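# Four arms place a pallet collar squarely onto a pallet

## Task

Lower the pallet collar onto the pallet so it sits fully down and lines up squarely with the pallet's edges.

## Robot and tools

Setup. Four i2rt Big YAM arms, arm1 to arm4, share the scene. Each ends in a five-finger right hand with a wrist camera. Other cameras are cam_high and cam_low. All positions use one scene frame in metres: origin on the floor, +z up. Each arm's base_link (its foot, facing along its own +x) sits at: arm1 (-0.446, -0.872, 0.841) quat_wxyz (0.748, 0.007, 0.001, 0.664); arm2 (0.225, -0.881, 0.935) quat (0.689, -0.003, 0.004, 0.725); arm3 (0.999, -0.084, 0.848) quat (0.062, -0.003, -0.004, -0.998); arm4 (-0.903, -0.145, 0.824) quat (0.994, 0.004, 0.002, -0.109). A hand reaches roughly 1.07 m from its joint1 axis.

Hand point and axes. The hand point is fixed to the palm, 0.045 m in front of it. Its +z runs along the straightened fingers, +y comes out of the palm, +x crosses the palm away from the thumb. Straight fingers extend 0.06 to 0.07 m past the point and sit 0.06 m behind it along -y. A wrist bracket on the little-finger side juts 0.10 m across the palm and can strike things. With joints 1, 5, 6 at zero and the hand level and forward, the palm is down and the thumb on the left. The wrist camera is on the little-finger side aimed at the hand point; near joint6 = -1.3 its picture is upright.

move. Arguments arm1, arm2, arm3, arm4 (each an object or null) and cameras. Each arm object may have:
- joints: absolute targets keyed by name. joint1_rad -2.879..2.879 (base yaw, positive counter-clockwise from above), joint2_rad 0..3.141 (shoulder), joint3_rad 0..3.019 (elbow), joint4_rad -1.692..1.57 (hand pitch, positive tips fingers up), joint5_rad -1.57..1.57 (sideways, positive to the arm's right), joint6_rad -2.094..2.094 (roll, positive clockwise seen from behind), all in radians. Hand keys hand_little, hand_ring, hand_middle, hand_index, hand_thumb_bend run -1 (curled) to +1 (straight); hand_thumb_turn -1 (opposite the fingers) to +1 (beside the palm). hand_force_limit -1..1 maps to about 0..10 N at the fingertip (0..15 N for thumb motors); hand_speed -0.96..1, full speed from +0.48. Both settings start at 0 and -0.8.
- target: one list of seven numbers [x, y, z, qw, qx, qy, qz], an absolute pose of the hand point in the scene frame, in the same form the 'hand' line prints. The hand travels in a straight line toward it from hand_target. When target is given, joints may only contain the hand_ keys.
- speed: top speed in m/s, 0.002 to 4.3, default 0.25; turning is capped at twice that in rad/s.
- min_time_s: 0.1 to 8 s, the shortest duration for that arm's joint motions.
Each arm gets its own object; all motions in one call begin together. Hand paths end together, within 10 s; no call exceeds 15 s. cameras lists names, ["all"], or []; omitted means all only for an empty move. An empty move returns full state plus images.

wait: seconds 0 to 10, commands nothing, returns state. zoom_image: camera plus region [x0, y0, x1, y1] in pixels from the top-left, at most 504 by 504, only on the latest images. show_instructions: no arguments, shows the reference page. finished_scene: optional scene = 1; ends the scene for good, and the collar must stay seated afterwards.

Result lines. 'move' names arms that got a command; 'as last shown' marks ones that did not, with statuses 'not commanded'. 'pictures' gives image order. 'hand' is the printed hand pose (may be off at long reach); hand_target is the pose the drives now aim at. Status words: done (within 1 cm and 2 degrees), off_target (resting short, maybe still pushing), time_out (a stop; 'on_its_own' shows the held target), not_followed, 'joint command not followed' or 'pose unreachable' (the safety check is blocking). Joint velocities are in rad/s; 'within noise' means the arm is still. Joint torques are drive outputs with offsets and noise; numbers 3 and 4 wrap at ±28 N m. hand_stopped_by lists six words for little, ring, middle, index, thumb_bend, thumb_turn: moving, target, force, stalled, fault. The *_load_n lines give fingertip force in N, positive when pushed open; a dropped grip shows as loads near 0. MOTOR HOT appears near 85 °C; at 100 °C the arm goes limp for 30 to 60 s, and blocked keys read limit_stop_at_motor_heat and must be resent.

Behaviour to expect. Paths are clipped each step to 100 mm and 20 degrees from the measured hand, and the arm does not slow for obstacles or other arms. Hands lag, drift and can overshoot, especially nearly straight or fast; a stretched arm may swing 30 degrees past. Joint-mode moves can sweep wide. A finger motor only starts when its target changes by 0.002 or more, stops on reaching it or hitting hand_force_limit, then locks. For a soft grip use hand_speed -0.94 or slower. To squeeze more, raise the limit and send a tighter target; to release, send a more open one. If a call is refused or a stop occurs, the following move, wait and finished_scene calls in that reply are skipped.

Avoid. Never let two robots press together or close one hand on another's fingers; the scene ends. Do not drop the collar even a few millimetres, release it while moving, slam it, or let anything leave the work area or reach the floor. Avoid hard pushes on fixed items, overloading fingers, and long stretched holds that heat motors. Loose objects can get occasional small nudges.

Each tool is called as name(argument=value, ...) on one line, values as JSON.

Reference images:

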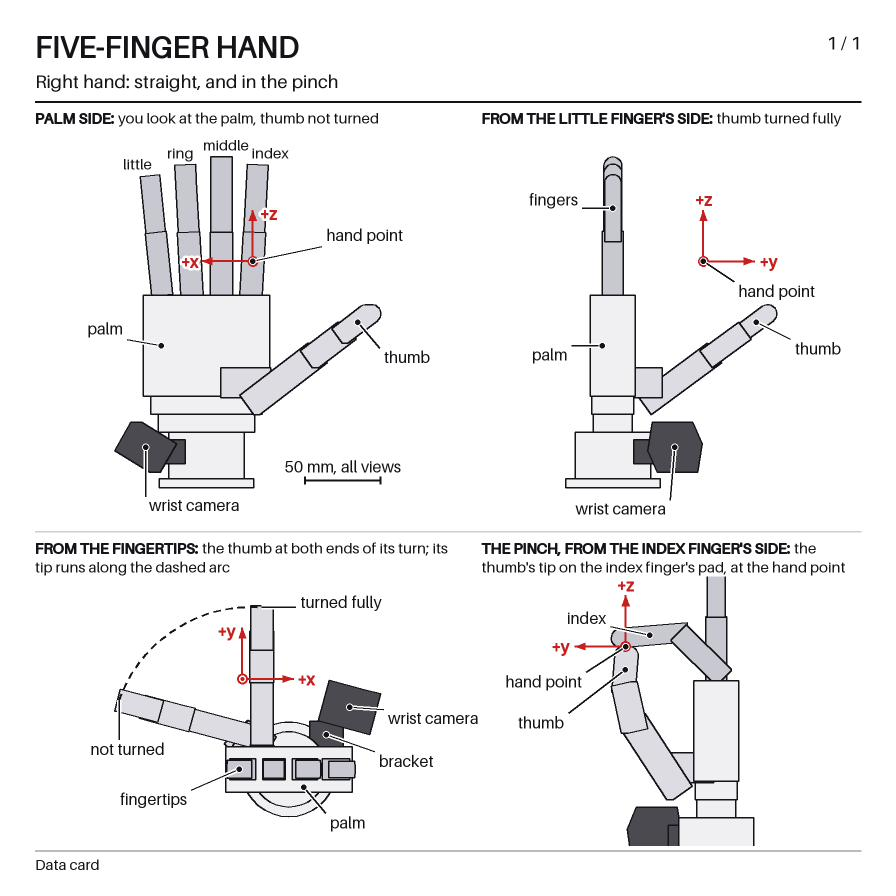

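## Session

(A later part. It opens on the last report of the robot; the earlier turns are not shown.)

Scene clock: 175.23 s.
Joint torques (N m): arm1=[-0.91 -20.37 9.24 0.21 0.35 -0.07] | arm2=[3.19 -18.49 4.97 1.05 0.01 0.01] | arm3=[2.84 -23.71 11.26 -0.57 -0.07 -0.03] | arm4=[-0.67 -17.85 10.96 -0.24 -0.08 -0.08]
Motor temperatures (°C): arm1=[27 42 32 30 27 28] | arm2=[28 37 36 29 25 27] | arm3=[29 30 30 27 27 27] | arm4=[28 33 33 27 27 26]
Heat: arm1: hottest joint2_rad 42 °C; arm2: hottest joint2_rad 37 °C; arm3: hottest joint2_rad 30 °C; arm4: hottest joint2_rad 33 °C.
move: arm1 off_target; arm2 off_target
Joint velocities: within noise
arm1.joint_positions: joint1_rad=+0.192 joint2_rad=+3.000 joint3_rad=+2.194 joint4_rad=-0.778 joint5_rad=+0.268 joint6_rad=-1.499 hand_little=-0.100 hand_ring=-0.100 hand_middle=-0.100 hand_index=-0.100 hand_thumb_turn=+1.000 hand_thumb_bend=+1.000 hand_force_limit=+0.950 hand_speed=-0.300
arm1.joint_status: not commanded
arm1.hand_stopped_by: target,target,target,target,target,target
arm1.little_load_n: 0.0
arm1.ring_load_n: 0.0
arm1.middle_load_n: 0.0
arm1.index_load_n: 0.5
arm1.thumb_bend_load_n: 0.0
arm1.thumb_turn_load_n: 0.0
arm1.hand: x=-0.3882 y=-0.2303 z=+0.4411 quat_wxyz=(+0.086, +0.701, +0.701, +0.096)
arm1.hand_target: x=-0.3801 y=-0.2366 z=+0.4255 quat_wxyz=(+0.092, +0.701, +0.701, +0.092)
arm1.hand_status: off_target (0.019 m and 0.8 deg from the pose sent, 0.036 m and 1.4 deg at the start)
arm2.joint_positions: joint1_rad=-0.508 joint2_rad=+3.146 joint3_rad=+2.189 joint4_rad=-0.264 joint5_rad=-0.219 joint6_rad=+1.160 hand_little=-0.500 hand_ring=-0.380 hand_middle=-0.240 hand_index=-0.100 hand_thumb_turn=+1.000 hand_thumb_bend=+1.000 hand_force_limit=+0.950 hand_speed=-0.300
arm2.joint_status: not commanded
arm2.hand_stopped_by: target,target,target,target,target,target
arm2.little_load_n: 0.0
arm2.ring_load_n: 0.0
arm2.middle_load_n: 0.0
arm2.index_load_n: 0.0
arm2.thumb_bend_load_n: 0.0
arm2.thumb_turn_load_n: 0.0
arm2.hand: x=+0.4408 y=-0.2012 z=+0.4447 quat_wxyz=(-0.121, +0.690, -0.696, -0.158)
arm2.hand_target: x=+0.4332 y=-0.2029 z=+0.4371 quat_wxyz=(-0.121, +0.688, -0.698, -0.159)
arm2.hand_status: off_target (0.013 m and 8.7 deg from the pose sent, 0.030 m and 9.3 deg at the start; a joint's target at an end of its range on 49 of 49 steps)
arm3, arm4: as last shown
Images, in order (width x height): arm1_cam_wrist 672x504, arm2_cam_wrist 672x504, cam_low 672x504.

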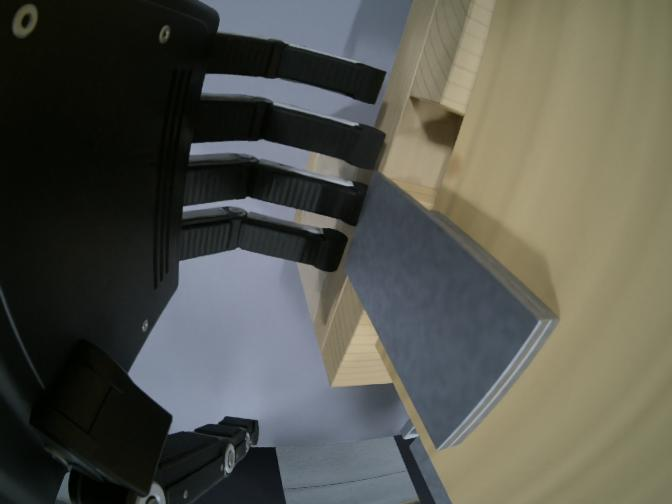

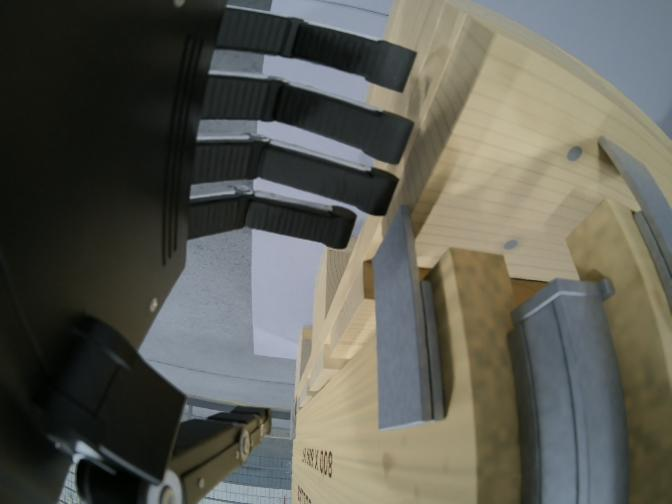

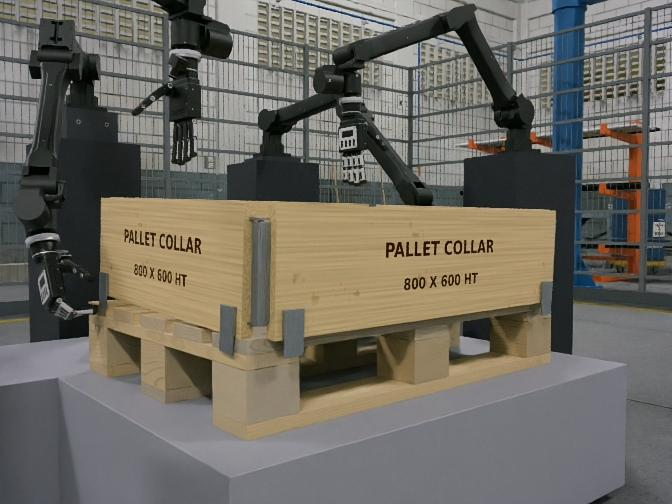

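move(arm1={"target":[-0.390,-0.240,0.405,0.0923,0.7010,0.7010,0.0923],"speed":0.08}, arm2={"target":[0.442,-0.200,0.415,-0.064,0.704,-0.678,-0.2015],"speed":0.08})

move(arm1={"target":[-0.370,-0.240,0.405,0.0923,0.7010,0.7010,0.0923],"speed":0.08}, arm2={"target":[0.422,-0.200,0.415,-0.064,0.704,-0.678,-0.2015],"speed":0.08}, cameras=["arm1_cam_wrist","arm2_cam_wrist","cam_low"])

zoom_image(camera="cam_low", region=[50, 230, 150, 340])

Scene clock: 178.80 s.
Joint torques (N m): arm1=[0.03 -20.07 10.11 0.18 0.28 0.02] | arm2=[3.66 -18.37 4.75 1.16 0.13 0.02] | arm3=[2.55 -23.06 11.34 -0.44 -0.09 -0.05] | arm4=[-0.62 -17.85 10.97 -0.24 -0.08 -0.07]
Motor temperatures (°C): arm1=[27 42 32 30 27 28] | arm2=[28 37 35 29 25 27] | arm3=[29 30 30 27 27 27] | arm4=[28 33 33 27 27 26]
Heat: arm1: hottest joint2_rad 42 °C; arm2: hottest joint2_rad 37 °C; arm3: hottest joint2_rad 30 °C; arm4: hottest joint2_rad 33 °C.
move: arm1 off_target; arm2 off_target
Joint velocities: within noise
arm1.joint_positions: joint1_rad=+0.192 joint2_rad=+3.048 joint3_rad=+2.229 joint4_rad=-0.778 joint5_rad=+0.268 joint6_rad=-1.499 hand_little=-0.100 hand_ring=-0.100 hand_middle=-0.100 hand_index=-0.100 hand_thumb_turn=+1.000 hand_thumb_bend=+1.000 hand_force_limit=+0.950 hand_speed=-0.300
arm1.joint_status: not commanded
arm1.hand_stopped_by: target,target,target,target,target,target
arm1.little_load_n: 0.0
arm1.ring_load_n: 0.0
arm1.middle_load_n: -0.5
arm1.index_load_n: 0.0
arm1.thumb_bend_load_n: 0.0
arm1.thumb_turn_load_n: 0.0
arm1.hand: x=-0.3881 y=-0.2378 z=+0.4199 quat_wxyz=(+0.091, +0.700, +0.702, +0.092)
arm1.hand_target: x=-0.3899 y=-0.2407 z=+0.4054 quat_wxyz=(+0.092, +0.701, +0.701, +0.092)
arm1.hand_status: off_target (0.015 m and 0.3 deg from the pose sent, 0.037 m and 0.8 deg at the start)
arm2.joint_positions: joint1_rad=-0.481 joint2_rad=+3.146 joint3_rad=+2.143 joint4_rad=-0.165 joint5_rad=-0.071 joint6_rad=+1.207 hand_little=-0.500 hand_ring=-0.380 hand_middle=-0.240 hand_index=-0.100 hand_thumb_turn=+1.000 hand_thumb_bend=+1.000 hand_force_limit=+0.950 hand_speed=-0.300
arm2.joint_status: not commanded
arm2.hand_stopped_by: target,target,target,target,target,target
arm2.little_load_n: 0.0
arm2.ring_load_n: 0.0
arm2.middle_load_n: 0.0
arm2.index_load_n: 0.0
arm2.thumb_bend_load_n: 0.0
arm2.thumb_turn_load_n: 0.0
arm2.hand: x=+0.4495 y=-0.2019 z=+0.4281 quat_wxyz=(-0.168, +0.675, -0.711, -0.105)
arm2.hand_target: x=+0.4409 y=-0.2034 z=+0.4208 quat_wxyz=(-0.169, +0.673, -0.712, -0.106)
arm2.hand_status: off_target (0.015 m and 17.1 deg from the pose sent, 0.030 m and 8.7 deg at the start; a joint's target at an end of its range on 51 of 51 steps)
arm3, arm4: as last shown
pictures: none

Scene clock: 181.17 s.
Joint torques (N m): arm1=[-2.55 -20.54 8.73 0.57 0.38 -0.14] | arm2=[3.72 -18.08 4.51 0.66 0.02 0.03] | arm3=[2.84 -22.89 11.18 -0.68 -0.07 -0.03] | arm4=[-0.67 -17.85 10.96 -0.24 -0.08 -0.07]
Motor temperatures (°C): arm1=[27 42 33 30 27 28] | arm2=[28 37 35 29 25 27] | arm3=[29 30 30 27 27 27] | arm4=[28 33 33 27 27 26]
Heat: arm1: hottest joint2_rad 42 °C; arm2: hottest joint2_rad 37 °C; arm3: hottest joint2_rad 30 °C; arm4: hottest joint2_rad 33 °C.
move: arm1 off_target; arm2 off_target
Joint velocities: within noise
arm1.joint_positions: joint1_rad=+0.191 joint2_rad=+3.048 joint3_rad=+2.229 joint4_rad=-0.777 joint5_rad=+0.268 joint6_rad=-1.505 hand_little=-0.100 hand_ring=-0.100 hand_middle=-0.100 hand_index=-0.100 hand_thumb_turn=+1.000 hand_thumb_bend=+1.000 hand_force_limit=+0.950 hand_speed=-0.300
arm1.joint_status: not commanded
arm1.hand_stopped_by: target,target,target,target,target,target
arm1.little_load_n: 0.0
arm1.ring_load_n: 0.0
arm1.middle_load_n: -1.5
arm1.index_load_n: 0.0
arm1.thumb_bend_load_n: 0.0
arm1.thumb_turn_load_n: 0.0
arm1.hand: x=-0.3872 y=-0.2373 z=+0.4199 quat_wxyz=(+0.091, +0.699, +0.704, +0.092)
arm1.hand_target: x=-0.3704 y=-0.2410 z=+0.4056 quat_wxyz=(+0.092, +0.701, +0.701, +0.092)
arm1.hand_status: off_target (0.023 m and 0.5 deg from the pose sent, 0.024 m and 0.3 deg at the start)
arm2.joint_positions: joint1_rad=-0.467 joint2_rad=+3.146 joint3_rad=+2.140 joint4_rad=-0.165 joint5_rad=-0.101 joint6_rad=+1.217 hand_little=-0.500 hand_ring=-0.380 hand_middle=-0.240 hand_index=-0.100 hand_thumb_turn=+1.000 hand_thumb_bend=+1.000 hand_force_limit=+0.950 hand_speed=-0.300
arm2.joint_status: not commanded
arm2.hand_stopped_by: target,target,target,target,target,target
arm2.little_load_n: 0.5
arm2.ring_load_n: 0.0
arm2.middle_load_n: 0.0
arm2.index_load_n: 0.0
arm2.thumb_bend_load_n: 0.0
arm2.thumb_turn_load_n: 0.0
arm2.hand: x=+0.4334 y=-0.1985 z=+0.4296 quat_wxyz=(-0.159, +0.678, -0.707, -0.120)
arm2.hand_target: x=+0.4212 y=-0.2032 z=+0.4206 quat_wxyz=(-0.153, +0.678, -0.709, -0.119)
arm2.hand_status: off_target (0.019 m and 15.1 deg from the pose sent, 0.030 m and 17.1 deg at the start; a joint's target at an end of its range on 70 of 71 steps)
arm3, arm4: as last shown
arm3.thumb_bend_load_n: -0.5
Images, in order (width x height): arm1_cam_wrist 672x504, arm2_cam_wrist 672x504, cam_low 672x504.

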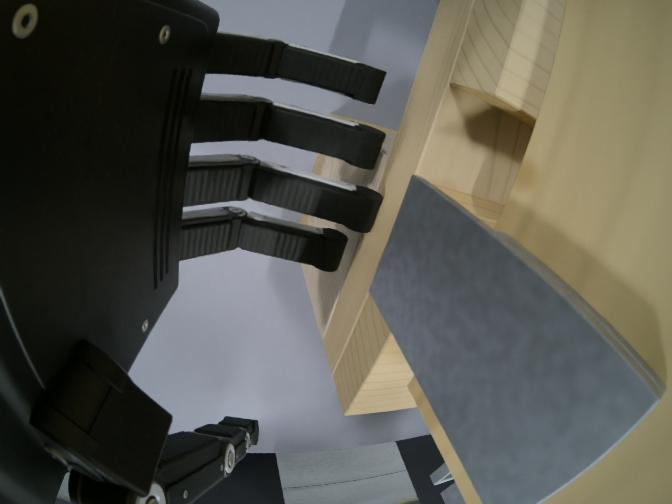

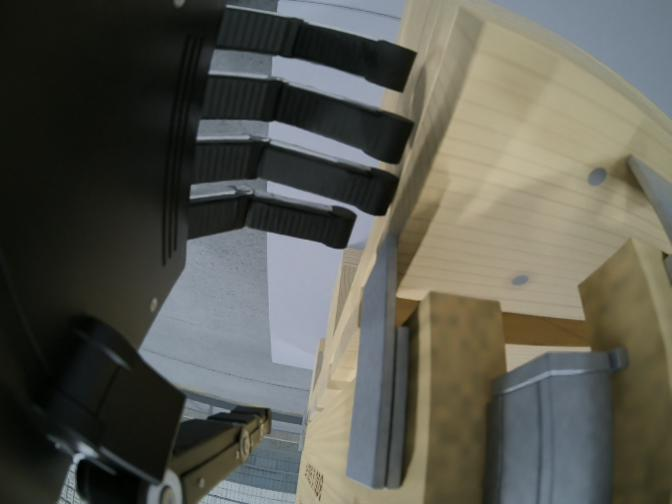

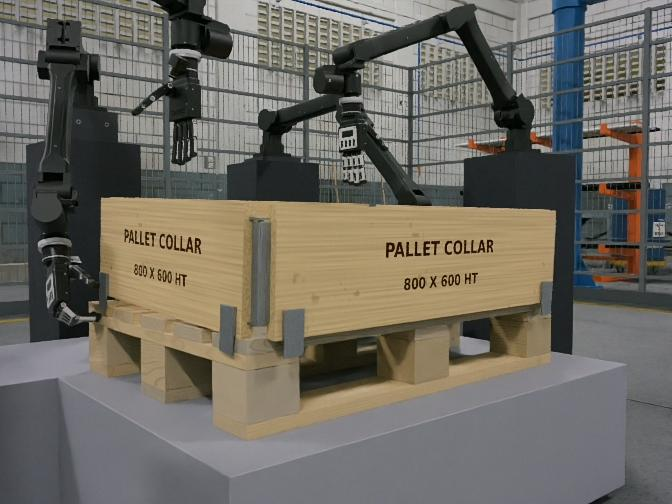

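Scaled by 4.582 from the camera's image (finer frame: 960x720).

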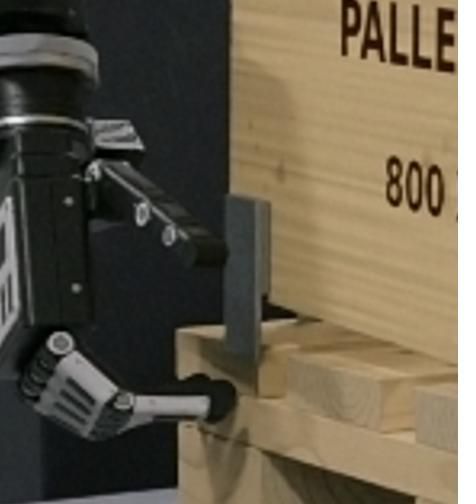

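move(arm1={"target":[-0.372,-0.240,0.420,0.0923,0.7010,0.7010,0.0923],"speed":0.06}, arm2={"target":[0.424,-0.186,0.418,-0.064,0.704,-0.678,-0.2015],"speed":0.06}, cameras=["arm1_cam_wrist","arm2_cam_wrist","cam_low"])

zoom_image(camera="cam_low", region=[50, 230, 150, 340])

Scene clock: 184.17 s.
Joint torques (N m): arm1=[-1.55 -23.82 5.86 0.59 0.38 -0.09] | arm2=[4.31 -18.02 5.81 1.07 0.03 0.05] | arm3=[2.43 -22.36 11.28 -0.38 -0.12 -0.05] | arm4=[-0.62 -17.9 10.97 -0.24 -0.08 -0.07]
Motor temperatures (°C): arm1=[27 42 33 30 27 28] | arm2=[28 37 35 29 25 27] | arm3=[29 30 31 27 27 27] | arm4=[28 33 34 27 27 26]
Heat: arm1: hottest joint2_rad 42 °C; arm2: hottest joint2_rad 37 °C; arm3: hottest joint3_rad 31 °C; arm4: hottest joint3_rad 34 °C.
move: arm1 off_target; arm2 off_target
Joint velocities: within noise
arm1.joint_positions: joint1_rad=+0.191 joint2_rad=+3.047 joint3_rad=+2.223 joint4_rad=-0.773 joint5_rad=+0.268 joint6_rad=-1.509 hand_little=-0.100 hand_ring=-0.100 hand_middle=-0.100 hand_index=-0.100 hand_thumb_turn=+1.000 hand_thumb_bend=+1.000 hand_force_limit=+0.950 hand_speed=-0.300
arm1.joint_status: not commanded
arm1.hand_stopped_by: target,target,target,target,target,target
arm1.little_load_n: 0.0
arm1.ring_load_n: 0.0
arm1.middle_load_n: -2.0
arm1.index_load_n: 0.0
arm1.thumb_bend_load_n: 0.0
arm1.thumb_turn_load_n: 0.0
arm1.hand: x=-0.3870 y=-0.2382 z=+0.4194 quat_wxyz=(+0.091, +0.697, +0.705, +0.091)
arm1.hand_target: x=-0.3722 y=-0.2402 z=+0.4200 quat_wxyz=(+0.093, +0.701, +0.701, +0.092)
arm1.hand_status: off_target (0.015 m and 0.7 deg from the pose sent, 0.015 m and 0.5 deg at the start)
arm2.joint_positions: joint1_rad=-0.455 joint2_rad=+3.146 joint3_rad=+2.140 joint4_rad=-0.165 joint5_rad=-0.061 joint6_rad=+1.238 hand_little=-0.500 hand_ring=-0.380 hand_middle=-0.240 hand_index=-0.100 hand_thumb_turn=+1.000 hand_thumb_bend=+1.000 hand_force_limit=+0.950 hand_speed=-0.300
arm2.joint_status: not commanded
arm2.hand_stopped_by: target,target,target,target,target,target
arm2.little_load_n: 0.0
arm2.ring_load_n: 0.0
arm2.middle_load_n: -0.5
arm2.index_load_n: 0.0
arm2.thumb_bend_load_n: 0.0
arm2.thumb_turn_load_n: 0.0
arm2.hand: x=+0.4337 y=-0.1969 z=+0.4270 quat_wxyz=(-0.165, +0.673, -0.714, -0.104)
arm2.hand_target: x=+0.4228 y=-0.1897 z=+0.4243 quat_wxyz=(-0.170, +0.673, -0.712, -0.110)
arm2.hand_status: off_target (0.017 m and 17.0 deg from the pose sent, 0.019 m and 15.1 deg at the start; a joint's target at an end of its range on 78 of 79 steps)
arm3.joint_positions: joint1_rad=-0.058 joint2_rad=+2.469 joint3_rad=+2.229 joint4_rad=-1.331 joint5_rad=+0.010 joint6_rad=+0.069 hand_little=+1.000 hand_ring=+1.000 hand_middle=+1.000 hand_index=+1.000 hand_thumb_turn=-1.000 hand_thumb_bend=+0.900 hand_force_limit=+0.950 hand_speed=-0.300
arm3.joint_status: not commanded
arm3.hand_stopped_by: target,target,target,target,target,target
arm3.little_load_n: 0.0
arm3.ring_load_n: 0.0
arm3.middle_load_n: 0.0
arm3.index_load_n: 0.0
arm3.thumb_bend_load_n: 0.0
arm3.thumb_turn_load_n: 0.0
arm3.hand: x=+0.3293 y=-0.1604 z=+0.8066 quat_wxyz=(+0.003, -0.708, -0.706, +0.001)
arm3.hand_target: x=+0.3255 y=-0.1699 z=+0.7999 quat_wxyz=(+0.000, -0.707, -0.707, +0.000)
arm3.hand_status: not commanded
arm4.joint_positions: joint1_rad=+0.145 joint2_rad=+2.281 joint3_rad=+1.917 joint4_rad=-1.226 joint5_rad=+0.007 joint6_rad=-0.069 hand_little=+1.000 hand_ring=+1.000 hand_middle=+1.000 hand_index=+1.000 hand_thumb_turn=-1.000 hand_thumb_bend=+0.900 hand_force_limit=+0.950 hand_speed=-0.300
arm4.joint_status: not commanded
arm4.hand_stopped_by: target,target,target,target,target,target
arm4.little_load_n: 0.0
arm4.ring_load_n: 0.0
arm4.middle_load_n: 0.0
arm4.index_load_n: 0.0
arm4.thumb_bend_load_n: 0.0
arm4.thumb_turn_load_n: 0.0
arm4.hand: x=-0.2933 y=-0.1654 z=+0.7921 quat_wxyz=(+0.007, +0.705, -0.709, -0.009)
arm4.hand_target: x=-0.2804 y=-0.1701 z=+0.8003 quat_wxyz=(+0.000, +0.707, -0.707, +0.000)
arm4.hand_status: not commanded
Images, in order (width x height): arm1_cam_wrist 672x504, arm2_cam_wrist 672x504, cam_low 672x504.

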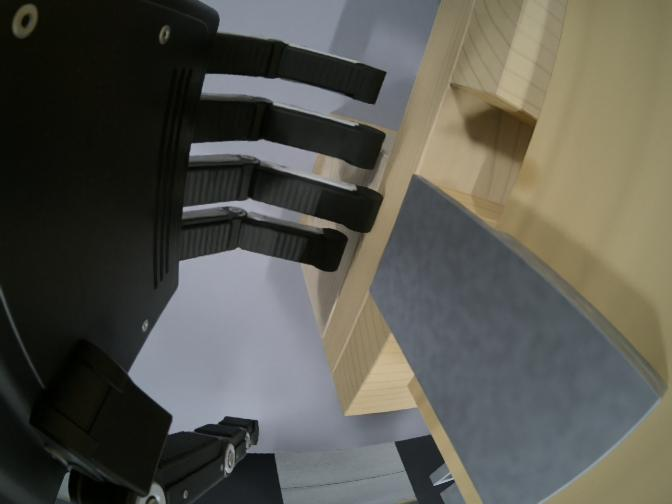

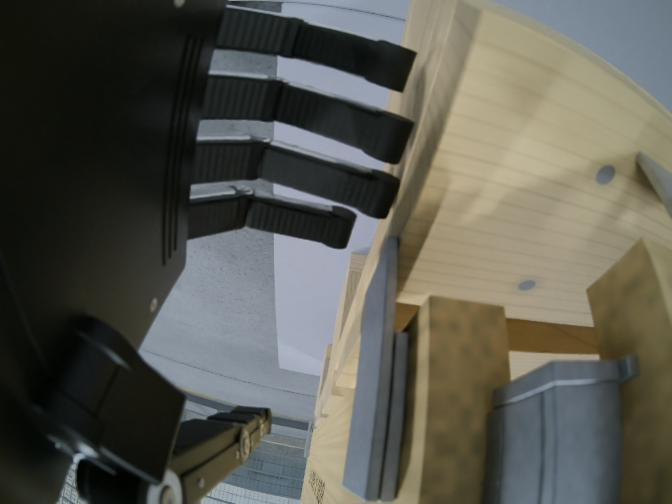

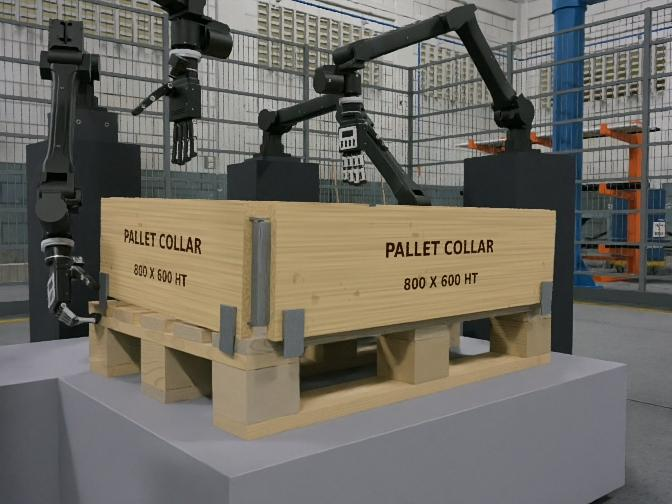

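Scaled by 4.582 from the camera's image (finer frame: 960x720).

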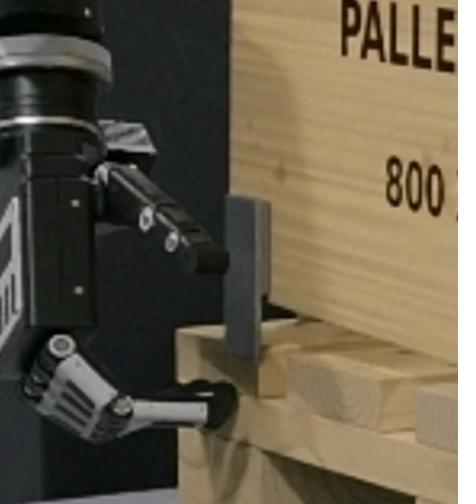

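move(arm1={"target":[-0.372,-0.240,0.445,0.0923,0.7010,0.7010,0.0923],"speed":0.06}, arm2={"target":[0.422,-0.184,0.443,-0.064,0.704,-0.678,-0.2015],"speed":0.06}, cameras=["arm1_cam_wrist","arm2_cam_wrist","cam_low"])

zoom_image(camera="cam_low", region=[50, 230, 150, 340])

Scene clock: 187.27 s.
Joint torques (N m): arm1=[-2.61 -24.41 5.79 0.34 0.47 -0.06] | arm2=[3.6 -18.43 7.3 -0.14 -0.93 -0.22] | arm3=[2.32 -22.59 11.23 -0.69 -0.07 -0.05] | arm4=[-0.62 -17.85 10.96 -0.25 -0.08 -0.07]
Motor temperatures (°C): arm1=[27 42 32 30 27 28] | arm2=[28 37 35 29 25 27] | arm3=[29 30 31 27 27 27] | arm4=[28 33 34 27 27 26]
Heat: arm1: hottest joint2_rad 42 °C; arm2: hottest joint2_rad 37 °C; arm3: hottest joint3_rad 31 °C; arm4: hottest joint3_rad 34 °C.
move: arm1 off_target; arm2 off_target
Joint velocities: within noise
arm1.joint_positions: joint1_rad=+0.191 joint2_rad=+2.994 joint3_rad=+2.151 joint4_rad=-0.761 joint5_rad=+0.265 joint6_rad=-1.516 hand_little=-0.100 hand_ring=-0.100 hand_middle=-0.100 hand_index=-0.100 hand_thumb_turn=+1.000 hand_thumb_bend=+1.000 hand_force_limit=+0.950 hand_speed=-0.300
arm1.joint_status: not commanded
arm1.hand_stopped_by: target,target,target,target,target,target
arm1.little_load_n: 0.5
arm1.ring_load_n: 0.0
arm1.middle_load_n: 2.0
arm1.index_load_n: 0.0
arm1.thumb_bend_load_n: 0.0
arm1.thumb_turn_load_n: 0.0
arm1.hand: x=-0.3868 y=-0.2441 z=+0.4348 quat_wxyz=(+0.093, +0.694, +0.708, +0.087)
arm1.hand_target: x=-0.3721 y=-0.2402 z=+0.4447 quat_wxyz=(+0.092, +0.701, +0.701, +0.092)
arm1.hand_status: off_target (0.018 m and 1.3 deg from the pose sent, 0.030 m and 0.7 deg at the start)
arm2.joint_positions: joint1_rad=-0.486 joint2_rad=+3.146 joint3_rad=+2.188 joint4_rad=-0.255 joint5_rad=-0.195 joint6_rad=+1.213 hand_little=-0.500 hand_ring=-0.380 hand_middle=-0.240 hand_index=-0.100 hand_thumb_turn=+1.000 hand_thumb_bend=+1.000 hand_force_limit=+0.950 hand_speed=-0.300
arm2.joint_status: not commanded
arm2.hand_stopped_by: target,target,target,target,target,target
arm2.little_load_n: 0.0
arm2.ring_load_n: 0.0
arm2.middle_load_n: 5.0
arm2.index_load_n: 0.0
arm2.thumb_bend_load_n: 0.0
arm2.thumb_turn_load_n: 0.0
arm2.hand: x=+0.4320 y=-0.1937 z=+0.4436 quat_wxyz=(-0.123, +0.678, -0.708, -0.153)
arm2.hand_target: x=+0.4214 y=-0.1858 z=+0.4452 quat_wxyz=(-0.120, +0.687, -0.697, -0.163)
arm2.hand_status: off_target (0.014 m and 9.9 deg from the pose sent, 0.024 m and 17.0 deg at the start; a joint's target at an end of its range on 86 of 89 steps)
arm3, arm4: as last shown
Images, in order (width x height): arm1_cam_wrist 672x504, arm2_cam_wrist 672x504, cam_low 672x504.

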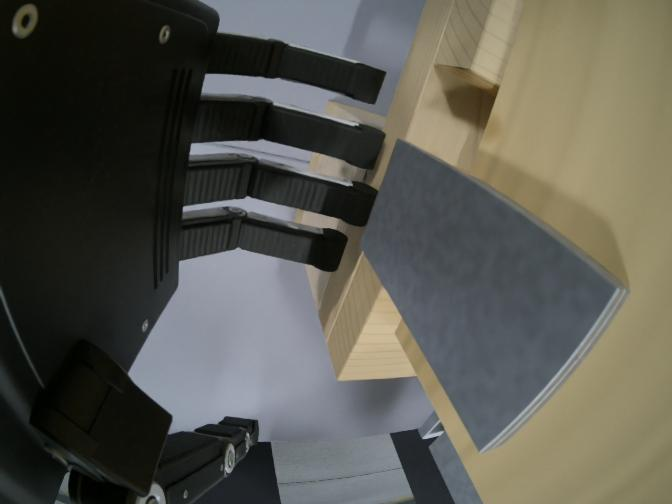

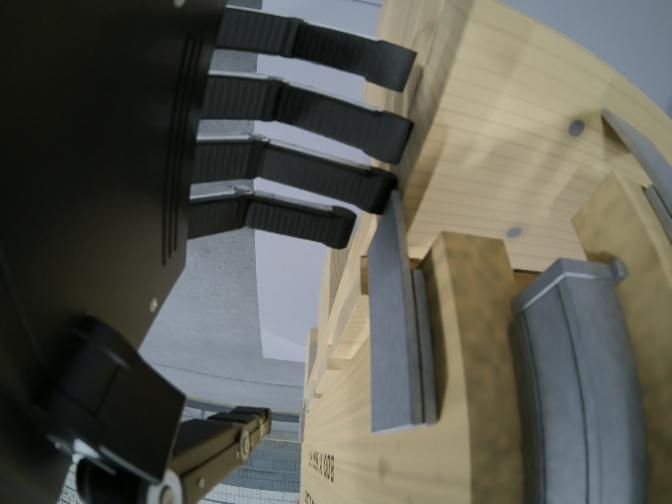

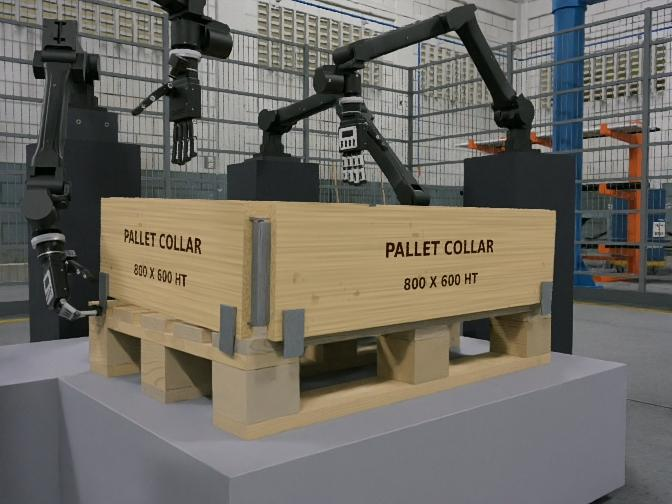

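Scaled by 4.582 from the camera's image (finer frame: 960x720).

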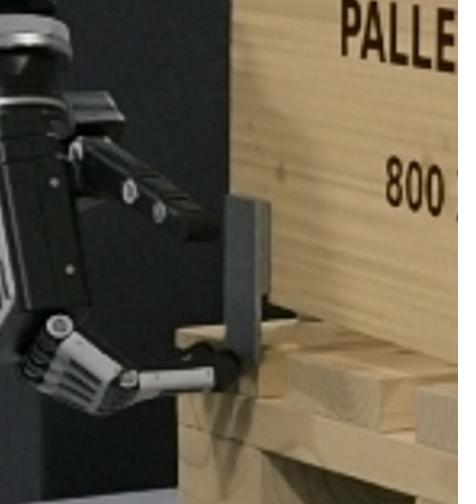

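move(arm1={"target":[-0.374,-0.252,0.430,0.0923,0.7010,0.7010,0.0923],"speed":0.06}, arm2={"joints":{"hand_index":-0.45,"hand_speed":-0.92,"hand_force_limit":0.2}})

move(arm1={"target":[-0.374,-0.252,0.448,0.0923,0.7010,0.7010,0.0923],"speed":0.06}, cameras=["arm1_cam_wrist","arm2_cam_wrist"])

Scene clock: 189.57 s.
Joint torques (N m): arm1=[-1.26 -23 5.34 0.32 0.44 0.01] | arm2=[3.49 -18.26 7.31 -0.1 -0.92 -0.21] | arm3=[2.37 -23.24 11.3 -0.51 -0.08 0] | arm4=[-0.62 -17.9 10.97 -0.24 -0.07 -0.07]
Motor temperatures (°C): arm1=[27 41 32 30 27 28] | arm2=[28 37 36 29 25 27] | arm3=[29 30 31 27 27 27] | arm4=[28 33 34 27 27 26]
Heat: arm1: hottest joint2_rad 41 °C; arm2: hottest joint2_rad 37 °C; arm3: hottest joint3_rad 31 °C; arm4: hottest joint3_rad 34 °C.
move: arm1 off_target; arm2 done
Joint velocities: within noise
arm1.joint_positions: joint1_rad=+0.191 joint2_rad=+2.989 joint3_rad=+2.127 joint4_rad=-0.722 joint5_rad=+0.265 joint6_rad=-1.516 hand_little=-0.100 hand_ring=-0.100 hand_middle=-0.100 hand_index=-0.100 hand_thumb_turn=+1.000 hand_thumb_bend=+1.000 hand_force_limit=+0.950 hand_speed=-0.300
arm1.joint_status: not commanded
arm1.hand_stopped_by: target,target,target,target,target,target
arm1.little_load_n: 0.0
arm1.ring_load_n: 0.0
arm1.middle_load_n: 0.0
arm1.index_load_n: 0.0
arm1.thumb_bend_load_n: 0.0
arm1.thumb_turn_load_n: 0.0
arm1.hand: x=-0.3868 y=-0.2450 z=+0.4306 quat_wxyz=(+0.086, +0.695, +0.707, +0.094)
arm1.hand_target: x=-0.3743 y=-0.2520 z=+0.4300 quat_wxyz=(+0.092, +0.701, +0.701, +0.092)
arm1.hand_status: off_target (0.015 m and 1.2 deg from the pose sent, 0.016 m and 1.3 deg at the start)
arm2.joint_positions: joint1_rad=-0.486 joint2_rad=+3.146 joint3_rad=+2.188 joint4_rad=-0.255 joint5_rad=-0.195 joint6_rad=+1.213 hand_little=-0.500 hand_ring=-0.380 hand_middle=-0.240 hand_index=-0.450 hand_thumb_turn=+1.000 hand_thumb_bend=+1.000 hand_force_limit=+0.200 hand_speed=-0.920
arm2.joint_status: all done
arm2.hand_stopped_by: target,target,target,target,target,target
arm2.little_load_n: 0.0
arm2.ring_load_n: 0.0
arm2.middle_load_n: 5.0
arm2.index_load_n: 0.5
arm2.thumb_bend_load_n: 0.0
arm2.thumb_turn_load_n: 0.0
arm2.hand: x=+0.4320 y=-0.1937 z=+0.4436 quat_wxyz=(-0.123, +0.678, -0.708, -0.153)
arm2.hand_target: x=+0.4214 y=-0.1857 z=+0.4452 quat_wxyz=(-0.120, +0.687, -0.697, -0.163)
arm2.hand_status: not commanded
arm3, arm4: as last shown
pictures: none

Scene clock: 190.53 s.
Joint torques (N m): arm1=[-1.85 -23.77 5.42 0.16 0.55 0.06] | arm2=[3.6 -18.61 7.41 -0.12 -0.92 -0.22] | arm3=[2.96 -23.18 11.45 -0.64 -0.12 -0.02] | arm4=[-0.62 -17.85 10.96 -0.24 -0.08 -0.07]
Motor temperatures (°C): arm1=[27 41 32 30 27 28] | arm2=[28 37 36 29 25 27] | arm3=[29 30 31 27 27 27] | arm4=[28 33 34 27 27 26]
Heat: arm1: hottest joint2_rad 41 °C; arm2: hottest joint2_rad 37 °C; arm3: hottest joint3_rad 31 °C; arm4: hottest joint3_rad 34 °C.
move: arm1 off_target
Joint velocities: within noise
arm1.joint_positions: joint1_rad=+0.191 joint2_rad=+2.955 joint3_rad=+2.079 joint4_rad=-0.720 joint5_rad=+0.263 joint6_rad=-1.516 hand_little=-0.100 hand_ring=-0.100 hand_middle=-0.100 hand_index=-0.100 hand_thumb_turn=+1.000 hand_thumb_bend=+1.000 hand_force_limit=+0.950 hand_speed=-0.300
arm1.joint_status: not commanded
arm1.hand_stopped_by: target,target,target,target,target,target
arm1.little_load_n: 0.0
arm1.ring_load_n: 0.0
arm1.middle_load_n: 2.0
arm1.index_load_n: 0.0
arm1.thumb_bend_load_n: 0.0
arm1.thumb_turn_load_n: 0.0
arm1.hand: x=-0.3864 y=-0.2519 z=+0.4407 quat_wxyz=(+0.090, +0.695, +0.708, +0.089)
arm1.hand_target: x=-0.3742 y=-0.2520 z=+0.4479 quat_wxyz=(+0.092, +0.701, +0.701, +0.092)
arm1.hand_status: off_target (0.014 m and 1.2 deg from the pose sent, 0.023 m and 1.2 deg at the start)
arm2, arm3, arm4: as last shown
arm2.little_load_n: 0.5
Images, in order (width x height): arm1_cam_wrist 672x504, arm2_cam_wrist 672x504.

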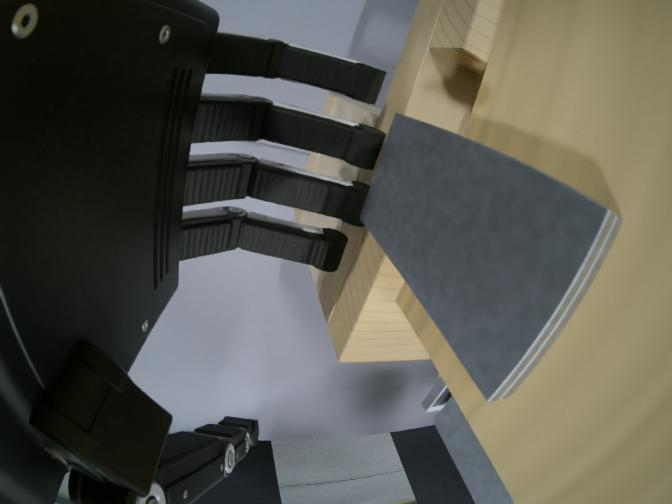

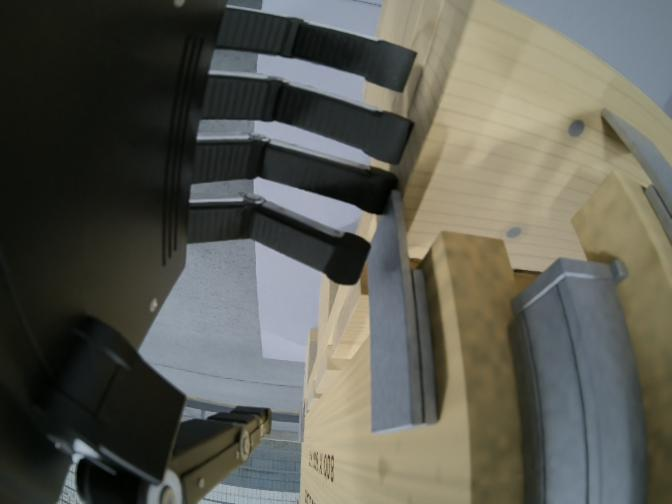

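move(arm1={"joints":{"hand_ring":-0.35,"hand_speed":-0.92,"hand_force_limit":0.2}}, arm2={"target":[0.430,-0.176,0.424,-0.0417,0.7737,-0.5973,-0.2073],"speed":0.06,"joints":{"hand_index":-0.1,"hand_middle":-0.2,"hand_speed":-0.3}}, cameras=["arm1_cam_wrist","arm2_cam_wrist","cam_low"])

zoom_image(camera="cam_low", region=[50, 230, 150, 340])

Scene clock: 194.17 s.
Joint torques (N m): arm1=[-1.9 -23.88 5.44 0.14 0.56 0.02] | arm2=[3.49 -18.96 5.31 1.21 0.13 -0.24] | arm3=[2.26 -23.06 11.26 -0.46 -0.05 -0.02] | arm4=[-0.62 -17.85 10.97 -0.24 -0.08 -0.07]
Motor temperatures (°C): arm1=[27 41 32 29 27 28] | arm2=[28 37 36 29 25 27] | arm3=[29 31 31 27 27 27] | arm4=[28 33 35 27 27 26]
Heat: arm1: hottest joint2_rad 41 °C; arm2: hottest joint2_rad 37 °C; arm3: hottest joint2_rad 31 °C; arm4: hottest joint3_rad 35 °C.
move: arm1 off_target; arm2 off_target
Joint velocities: within noise
arm1.joint_positions: joint1_rad=+0.191 joint2_rad=+2.955 joint3_rad=+2.079 joint4_rad=-0.717 joint5_rad=+0.262 joint6_rad=-1.517 hand_little=-0.100 hand_ring=-0.307 hand_middle=-0.100 hand_index=-0.100 hand_thumb_turn=+1.000 hand_thumb_bend=+1.000 hand_force_limit=+0.200 hand_speed=-0.920
arm1.joint_status: hand_ring off_target (ended at -0.307, target -0.350); the others done
arm1.hand_stopped_by: target,force,target,target,target,target
arm1.little_load_n: 0.0
arm1.ring_load_n: 5.5
arm1.middle_load_n: 0.0
arm1.index_load_n: 0.0
arm1.thumb_bend_load_n: 0.0
arm1.thumb_turn_load_n: 0.0
arm1.hand: x=-0.3867 y=-0.2512 z=+0.4404 quat_wxyz=(+0.088, +0.694, +0.708, +0.089)
arm1.hand_target: x=-0.3742 y=-0.2519 z=+0.4479 quat_wxyz=(+0.092, +0.701, +0.701, +0.092)
arm1.hand_status: not commanded
arm2.joint_positions: joint1_rad=-0.447 joint2_rad=+3.146 joint3_rad=+2.190 joint4_rad=-0.172 joint5_rad=-0.037 joint6_rad=+1.099 hand_little=-0.500 hand_ring=-0.380 hand_middle=-0.200 hand_index=-0.100 hand_thumb_turn=+1.000 hand_thumb_bend=+1.000 hand_force_limit=+0.200 hand_speed=-0.300
arm2.joint_status: all done
arm2.hand_stopped_by: target,target,target,target,target,target
arm2.little_load_n: 0.0
arm2.ring_load_n: 0.0
arm2.middle_load_n: 0.0
arm2.index_load_n: 0.0
arm2.thumb_bend_load_n: -0.5
arm2.thumb_turn_load_n: -0.5
arm2.hand: x=+0.4387 y=-0.1793 z=+0.4371 quat_wxyz=(-0.196, +0.719, -0.661, -0.090)
arm2.hand_target: x=+0.4289 y=-0.1798 z=+0.4302 quat_wxyz=(-0.200, +0.727, -0.650, -0.090)
arm2.hand_status: off_target (0.016 m and 24.2 deg from the pose sent, 0.027 m and 20.2 deg at the start; pose on its path clipped on 26 of 95 steps; a joint's target at an end of its range on 94 of 95 steps)
arm3, arm4: as last shown
Images, in order (width x height): arm1_cam_wrist 672x504, arm2_cam_wrist 672x504, cam_low 672x504.

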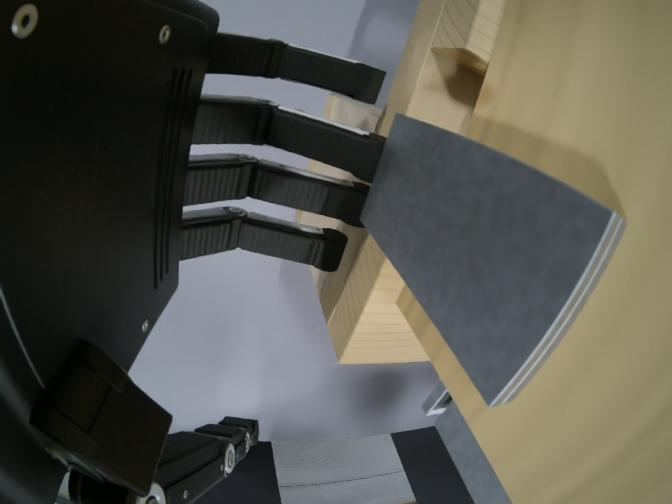

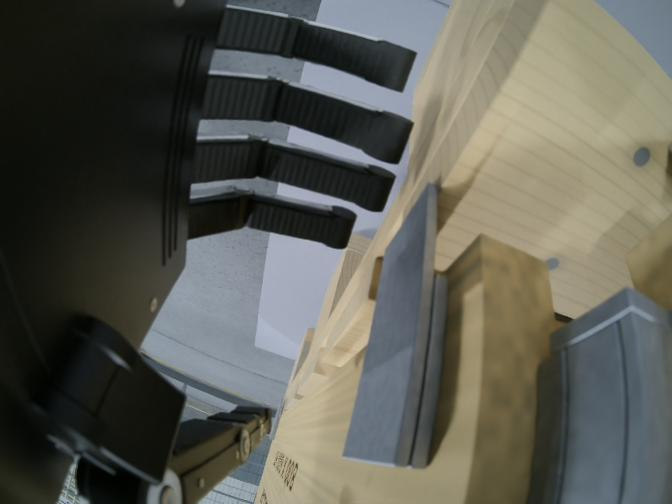

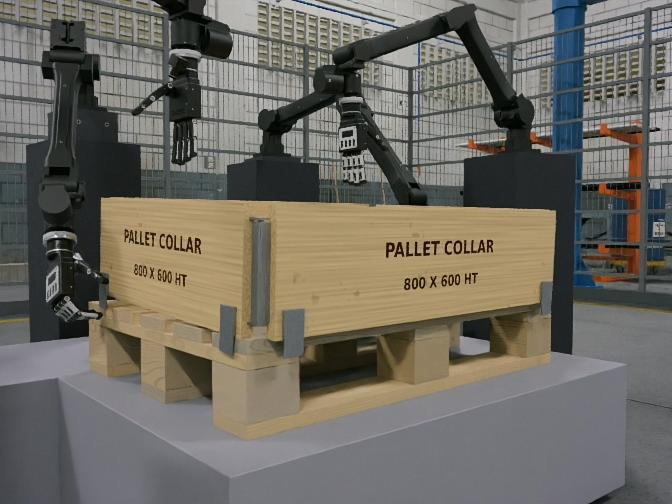

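Scaled by 4.582 from the camera's image (finer frame: 960x720).

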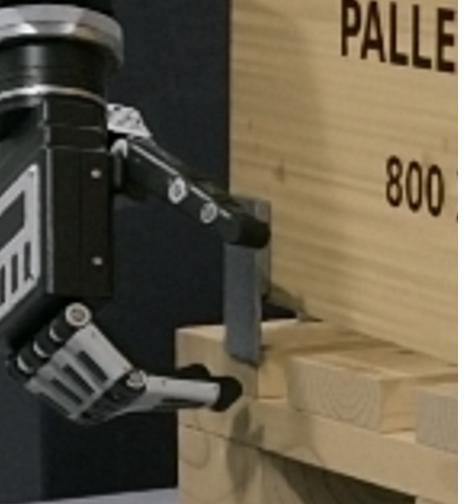

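move(arm2={"target":[0.424,-0.182,0.420,-0.064,0.704,-0.678,-0.2015],"speed":0.08,"joints":{"hand_index":0.0,"hand_middle":-0.28,"hand_ring":-0.38}})

move(arm2={"target":[0.422,-0.182,0.445,-0.064,0.704,-0.678,-0.2015],"speed":0.06}, cameras=["arm2_cam_wrist","cam_low"])

zoom_image(camera="cam_low", region=[50, 230, 150, 340])

Scene clock: 197.53 s.
Joint torques (N m): arm1=[-1.67 -24.23 5.59 0.14 0.55 -0.01] | arm2=[3.49 -18.43 4.62 1.06 0.01 -0.03] | arm3=[3.08 -23.06 11.18 -0.38 -0.09 -0.03] | arm4=[-0.67 -17.85 10.97 -0.25 -0.08 -0.07]
Motor temperatures (°C): arm1=[27 41 32 29 27 28] | arm2=[28 37 36 29 25 27] | arm3=[29 31 32 27 27 27] | arm4=[28 33 35 27 27 26]
Heat: arm1: hottest joint2_rad 41 °C; arm2: hottest joint2_rad 37 °C; arm3: hottest joint3_rad 32 °C; arm4: hottest joint3_rad 35 °C.
move: arm2 off_target
Joint velocities: within noise
arm1, arm3, arm4: as last shown
arm1.ring_load_n: 5.0
arm2.joint_positions: joint1_rad=-0.446 joint2_rad=+3.146 joint3_rad=+2.166 joint4_rad=-0.170 joint5_rad=-0.059 joint6_rad=+1.247 hand_little=-0.500 hand_ring=-0.380 hand_middle=-0.280 hand_index=+0.000 hand_thumb_turn=+1.000 hand_thumb_bend=+1.000 hand_force_limit=+0.200 hand_speed=-0.300
arm2.joint_status: all done
arm2.hand_stopped_by: target,target,target,target,target,target
arm2.little_load_n: 0.0
arm2.ring_load_n: 0.0
arm2.middle_load_n: 0.0
arm2.index_load_n: 0.0
arm2.thumb_bend_load_n: 0.0
arm2.thumb_turn_load_n: 0.0
arm2.hand: x=+0.4334 y=-0.1817 z=+0.4351 quat_wxyz=(-0.175, +0.671, -0.712, -0.110)
arm2.hand_target: x=+0.4228 y=-0.1858 z=+0.4265 quat_wxyz=(-0.172, +0.671, -0.713, -0.111)
arm2.hand_status: off_target (0.018 m and 17.4 deg from the pose sent, 0.023 m and 20.0 deg at the start; a joint's target at an end of its range on 86 of 87 steps)
pictures: none

Scene clock: 200.53 s.
Joint torques (N m): arm1=[-1.32 -24.18 5.48 0.2 0.55 0.06] | arm2=[3.84 -18.61 7.13 -0.1 -0.91 -0.24] | arm3=[2.67 -23.12 11.37 -0.49 -0.11 -0.08] | arm4=[-0.62 -17.85 10.96 -0.24 -0.08 -0.07]
Motor temperatures (°C): arm1=[27 41 32 29 27 28] | arm2=[28 37 36 29 26 27] | arm3=[29 31 32 27 27 27] | arm4=[28 33 35 27 27 26]
Heat: arm1: hottest joint2_rad 41 °C; arm2: hottest joint2_rad 37 °C; arm3: hottest joint3_rad 32 °C; arm4: hottest joint3_rad 35 °C.
move: arm2 off_target
Joint velocities: within noise
arm1, arm3, arm4: as last shown
arm1.ring_load_n: 5.5
arm1.thumb_bend_load_n: -0.5
arm2.joint_positions: joint1_rad=-0.488 joint2_rad=+3.146 joint3_rad=+2.199 joint4_rad=-0.261 joint5_rad=-0.199 joint6_rad=+1.217 hand_little=-0.500 hand_ring=-0.380 hand_middle=-0.280 hand_index=+0.000 hand_thumb_turn=+1.000 hand_thumb_bend=+1.000 hand_force_limit=+0.200 hand_speed=-0.300
arm2.joint_status: not commanded
arm2.hand_stopped_by: target,target,target,target,target,target
arm2.little_load_n: 0.0
arm2.ring_load_n: 0.0
arm2.middle_load_n: 4.0
arm2.index_load_n: 0.0
arm2.thumb_bend_load_n: 0.0
arm2.thumb_turn_load_n: 0.0
arm2.hand: x=+0.4348 y=-0.1891 z=+0.4473 quat_wxyz=(-0.125, +0.676, -0.709, -0.156)
arm2.hand_target: x=+0.4214 y=-0.1836 z=+0.4472 quat_wxyz=(-0.119, +0.687, -0.697, -0.165)
arm2.hand_status: off_target (0.015 m and 9.9 deg from the pose sent, 0.015 m and 17.4 deg at the start; a joint's target at an end of its range on 88 of 90 steps)
arm4.thumb_turn_load_n: 0.5
Images, in order (width x height): arm2_cam_wrist 672x504, cam_low 672x504.

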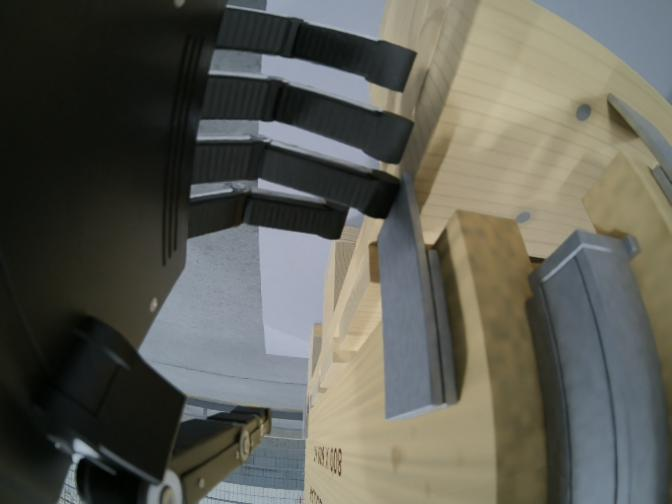

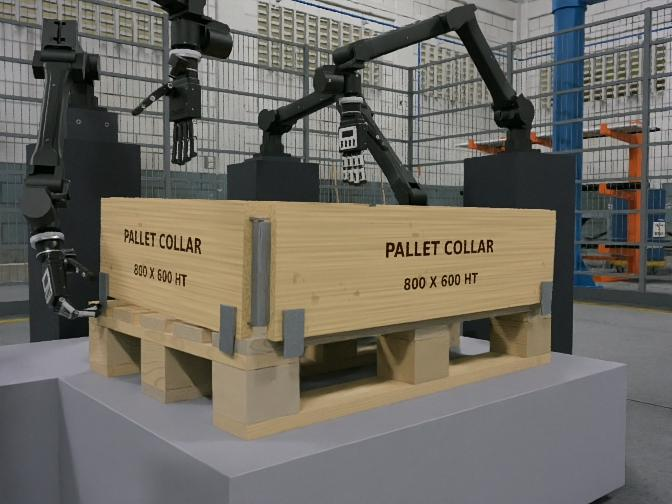

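Scaled by 4.582 from the camera's image (finer frame: 960x720).

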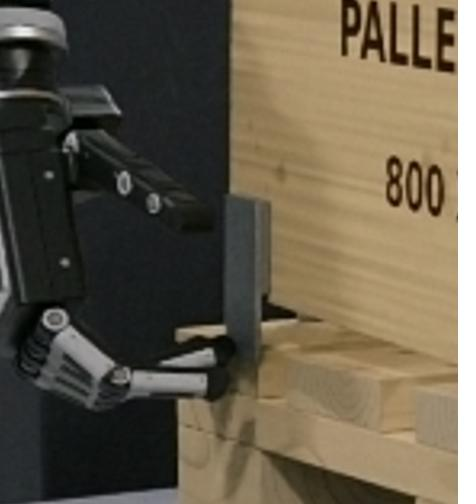

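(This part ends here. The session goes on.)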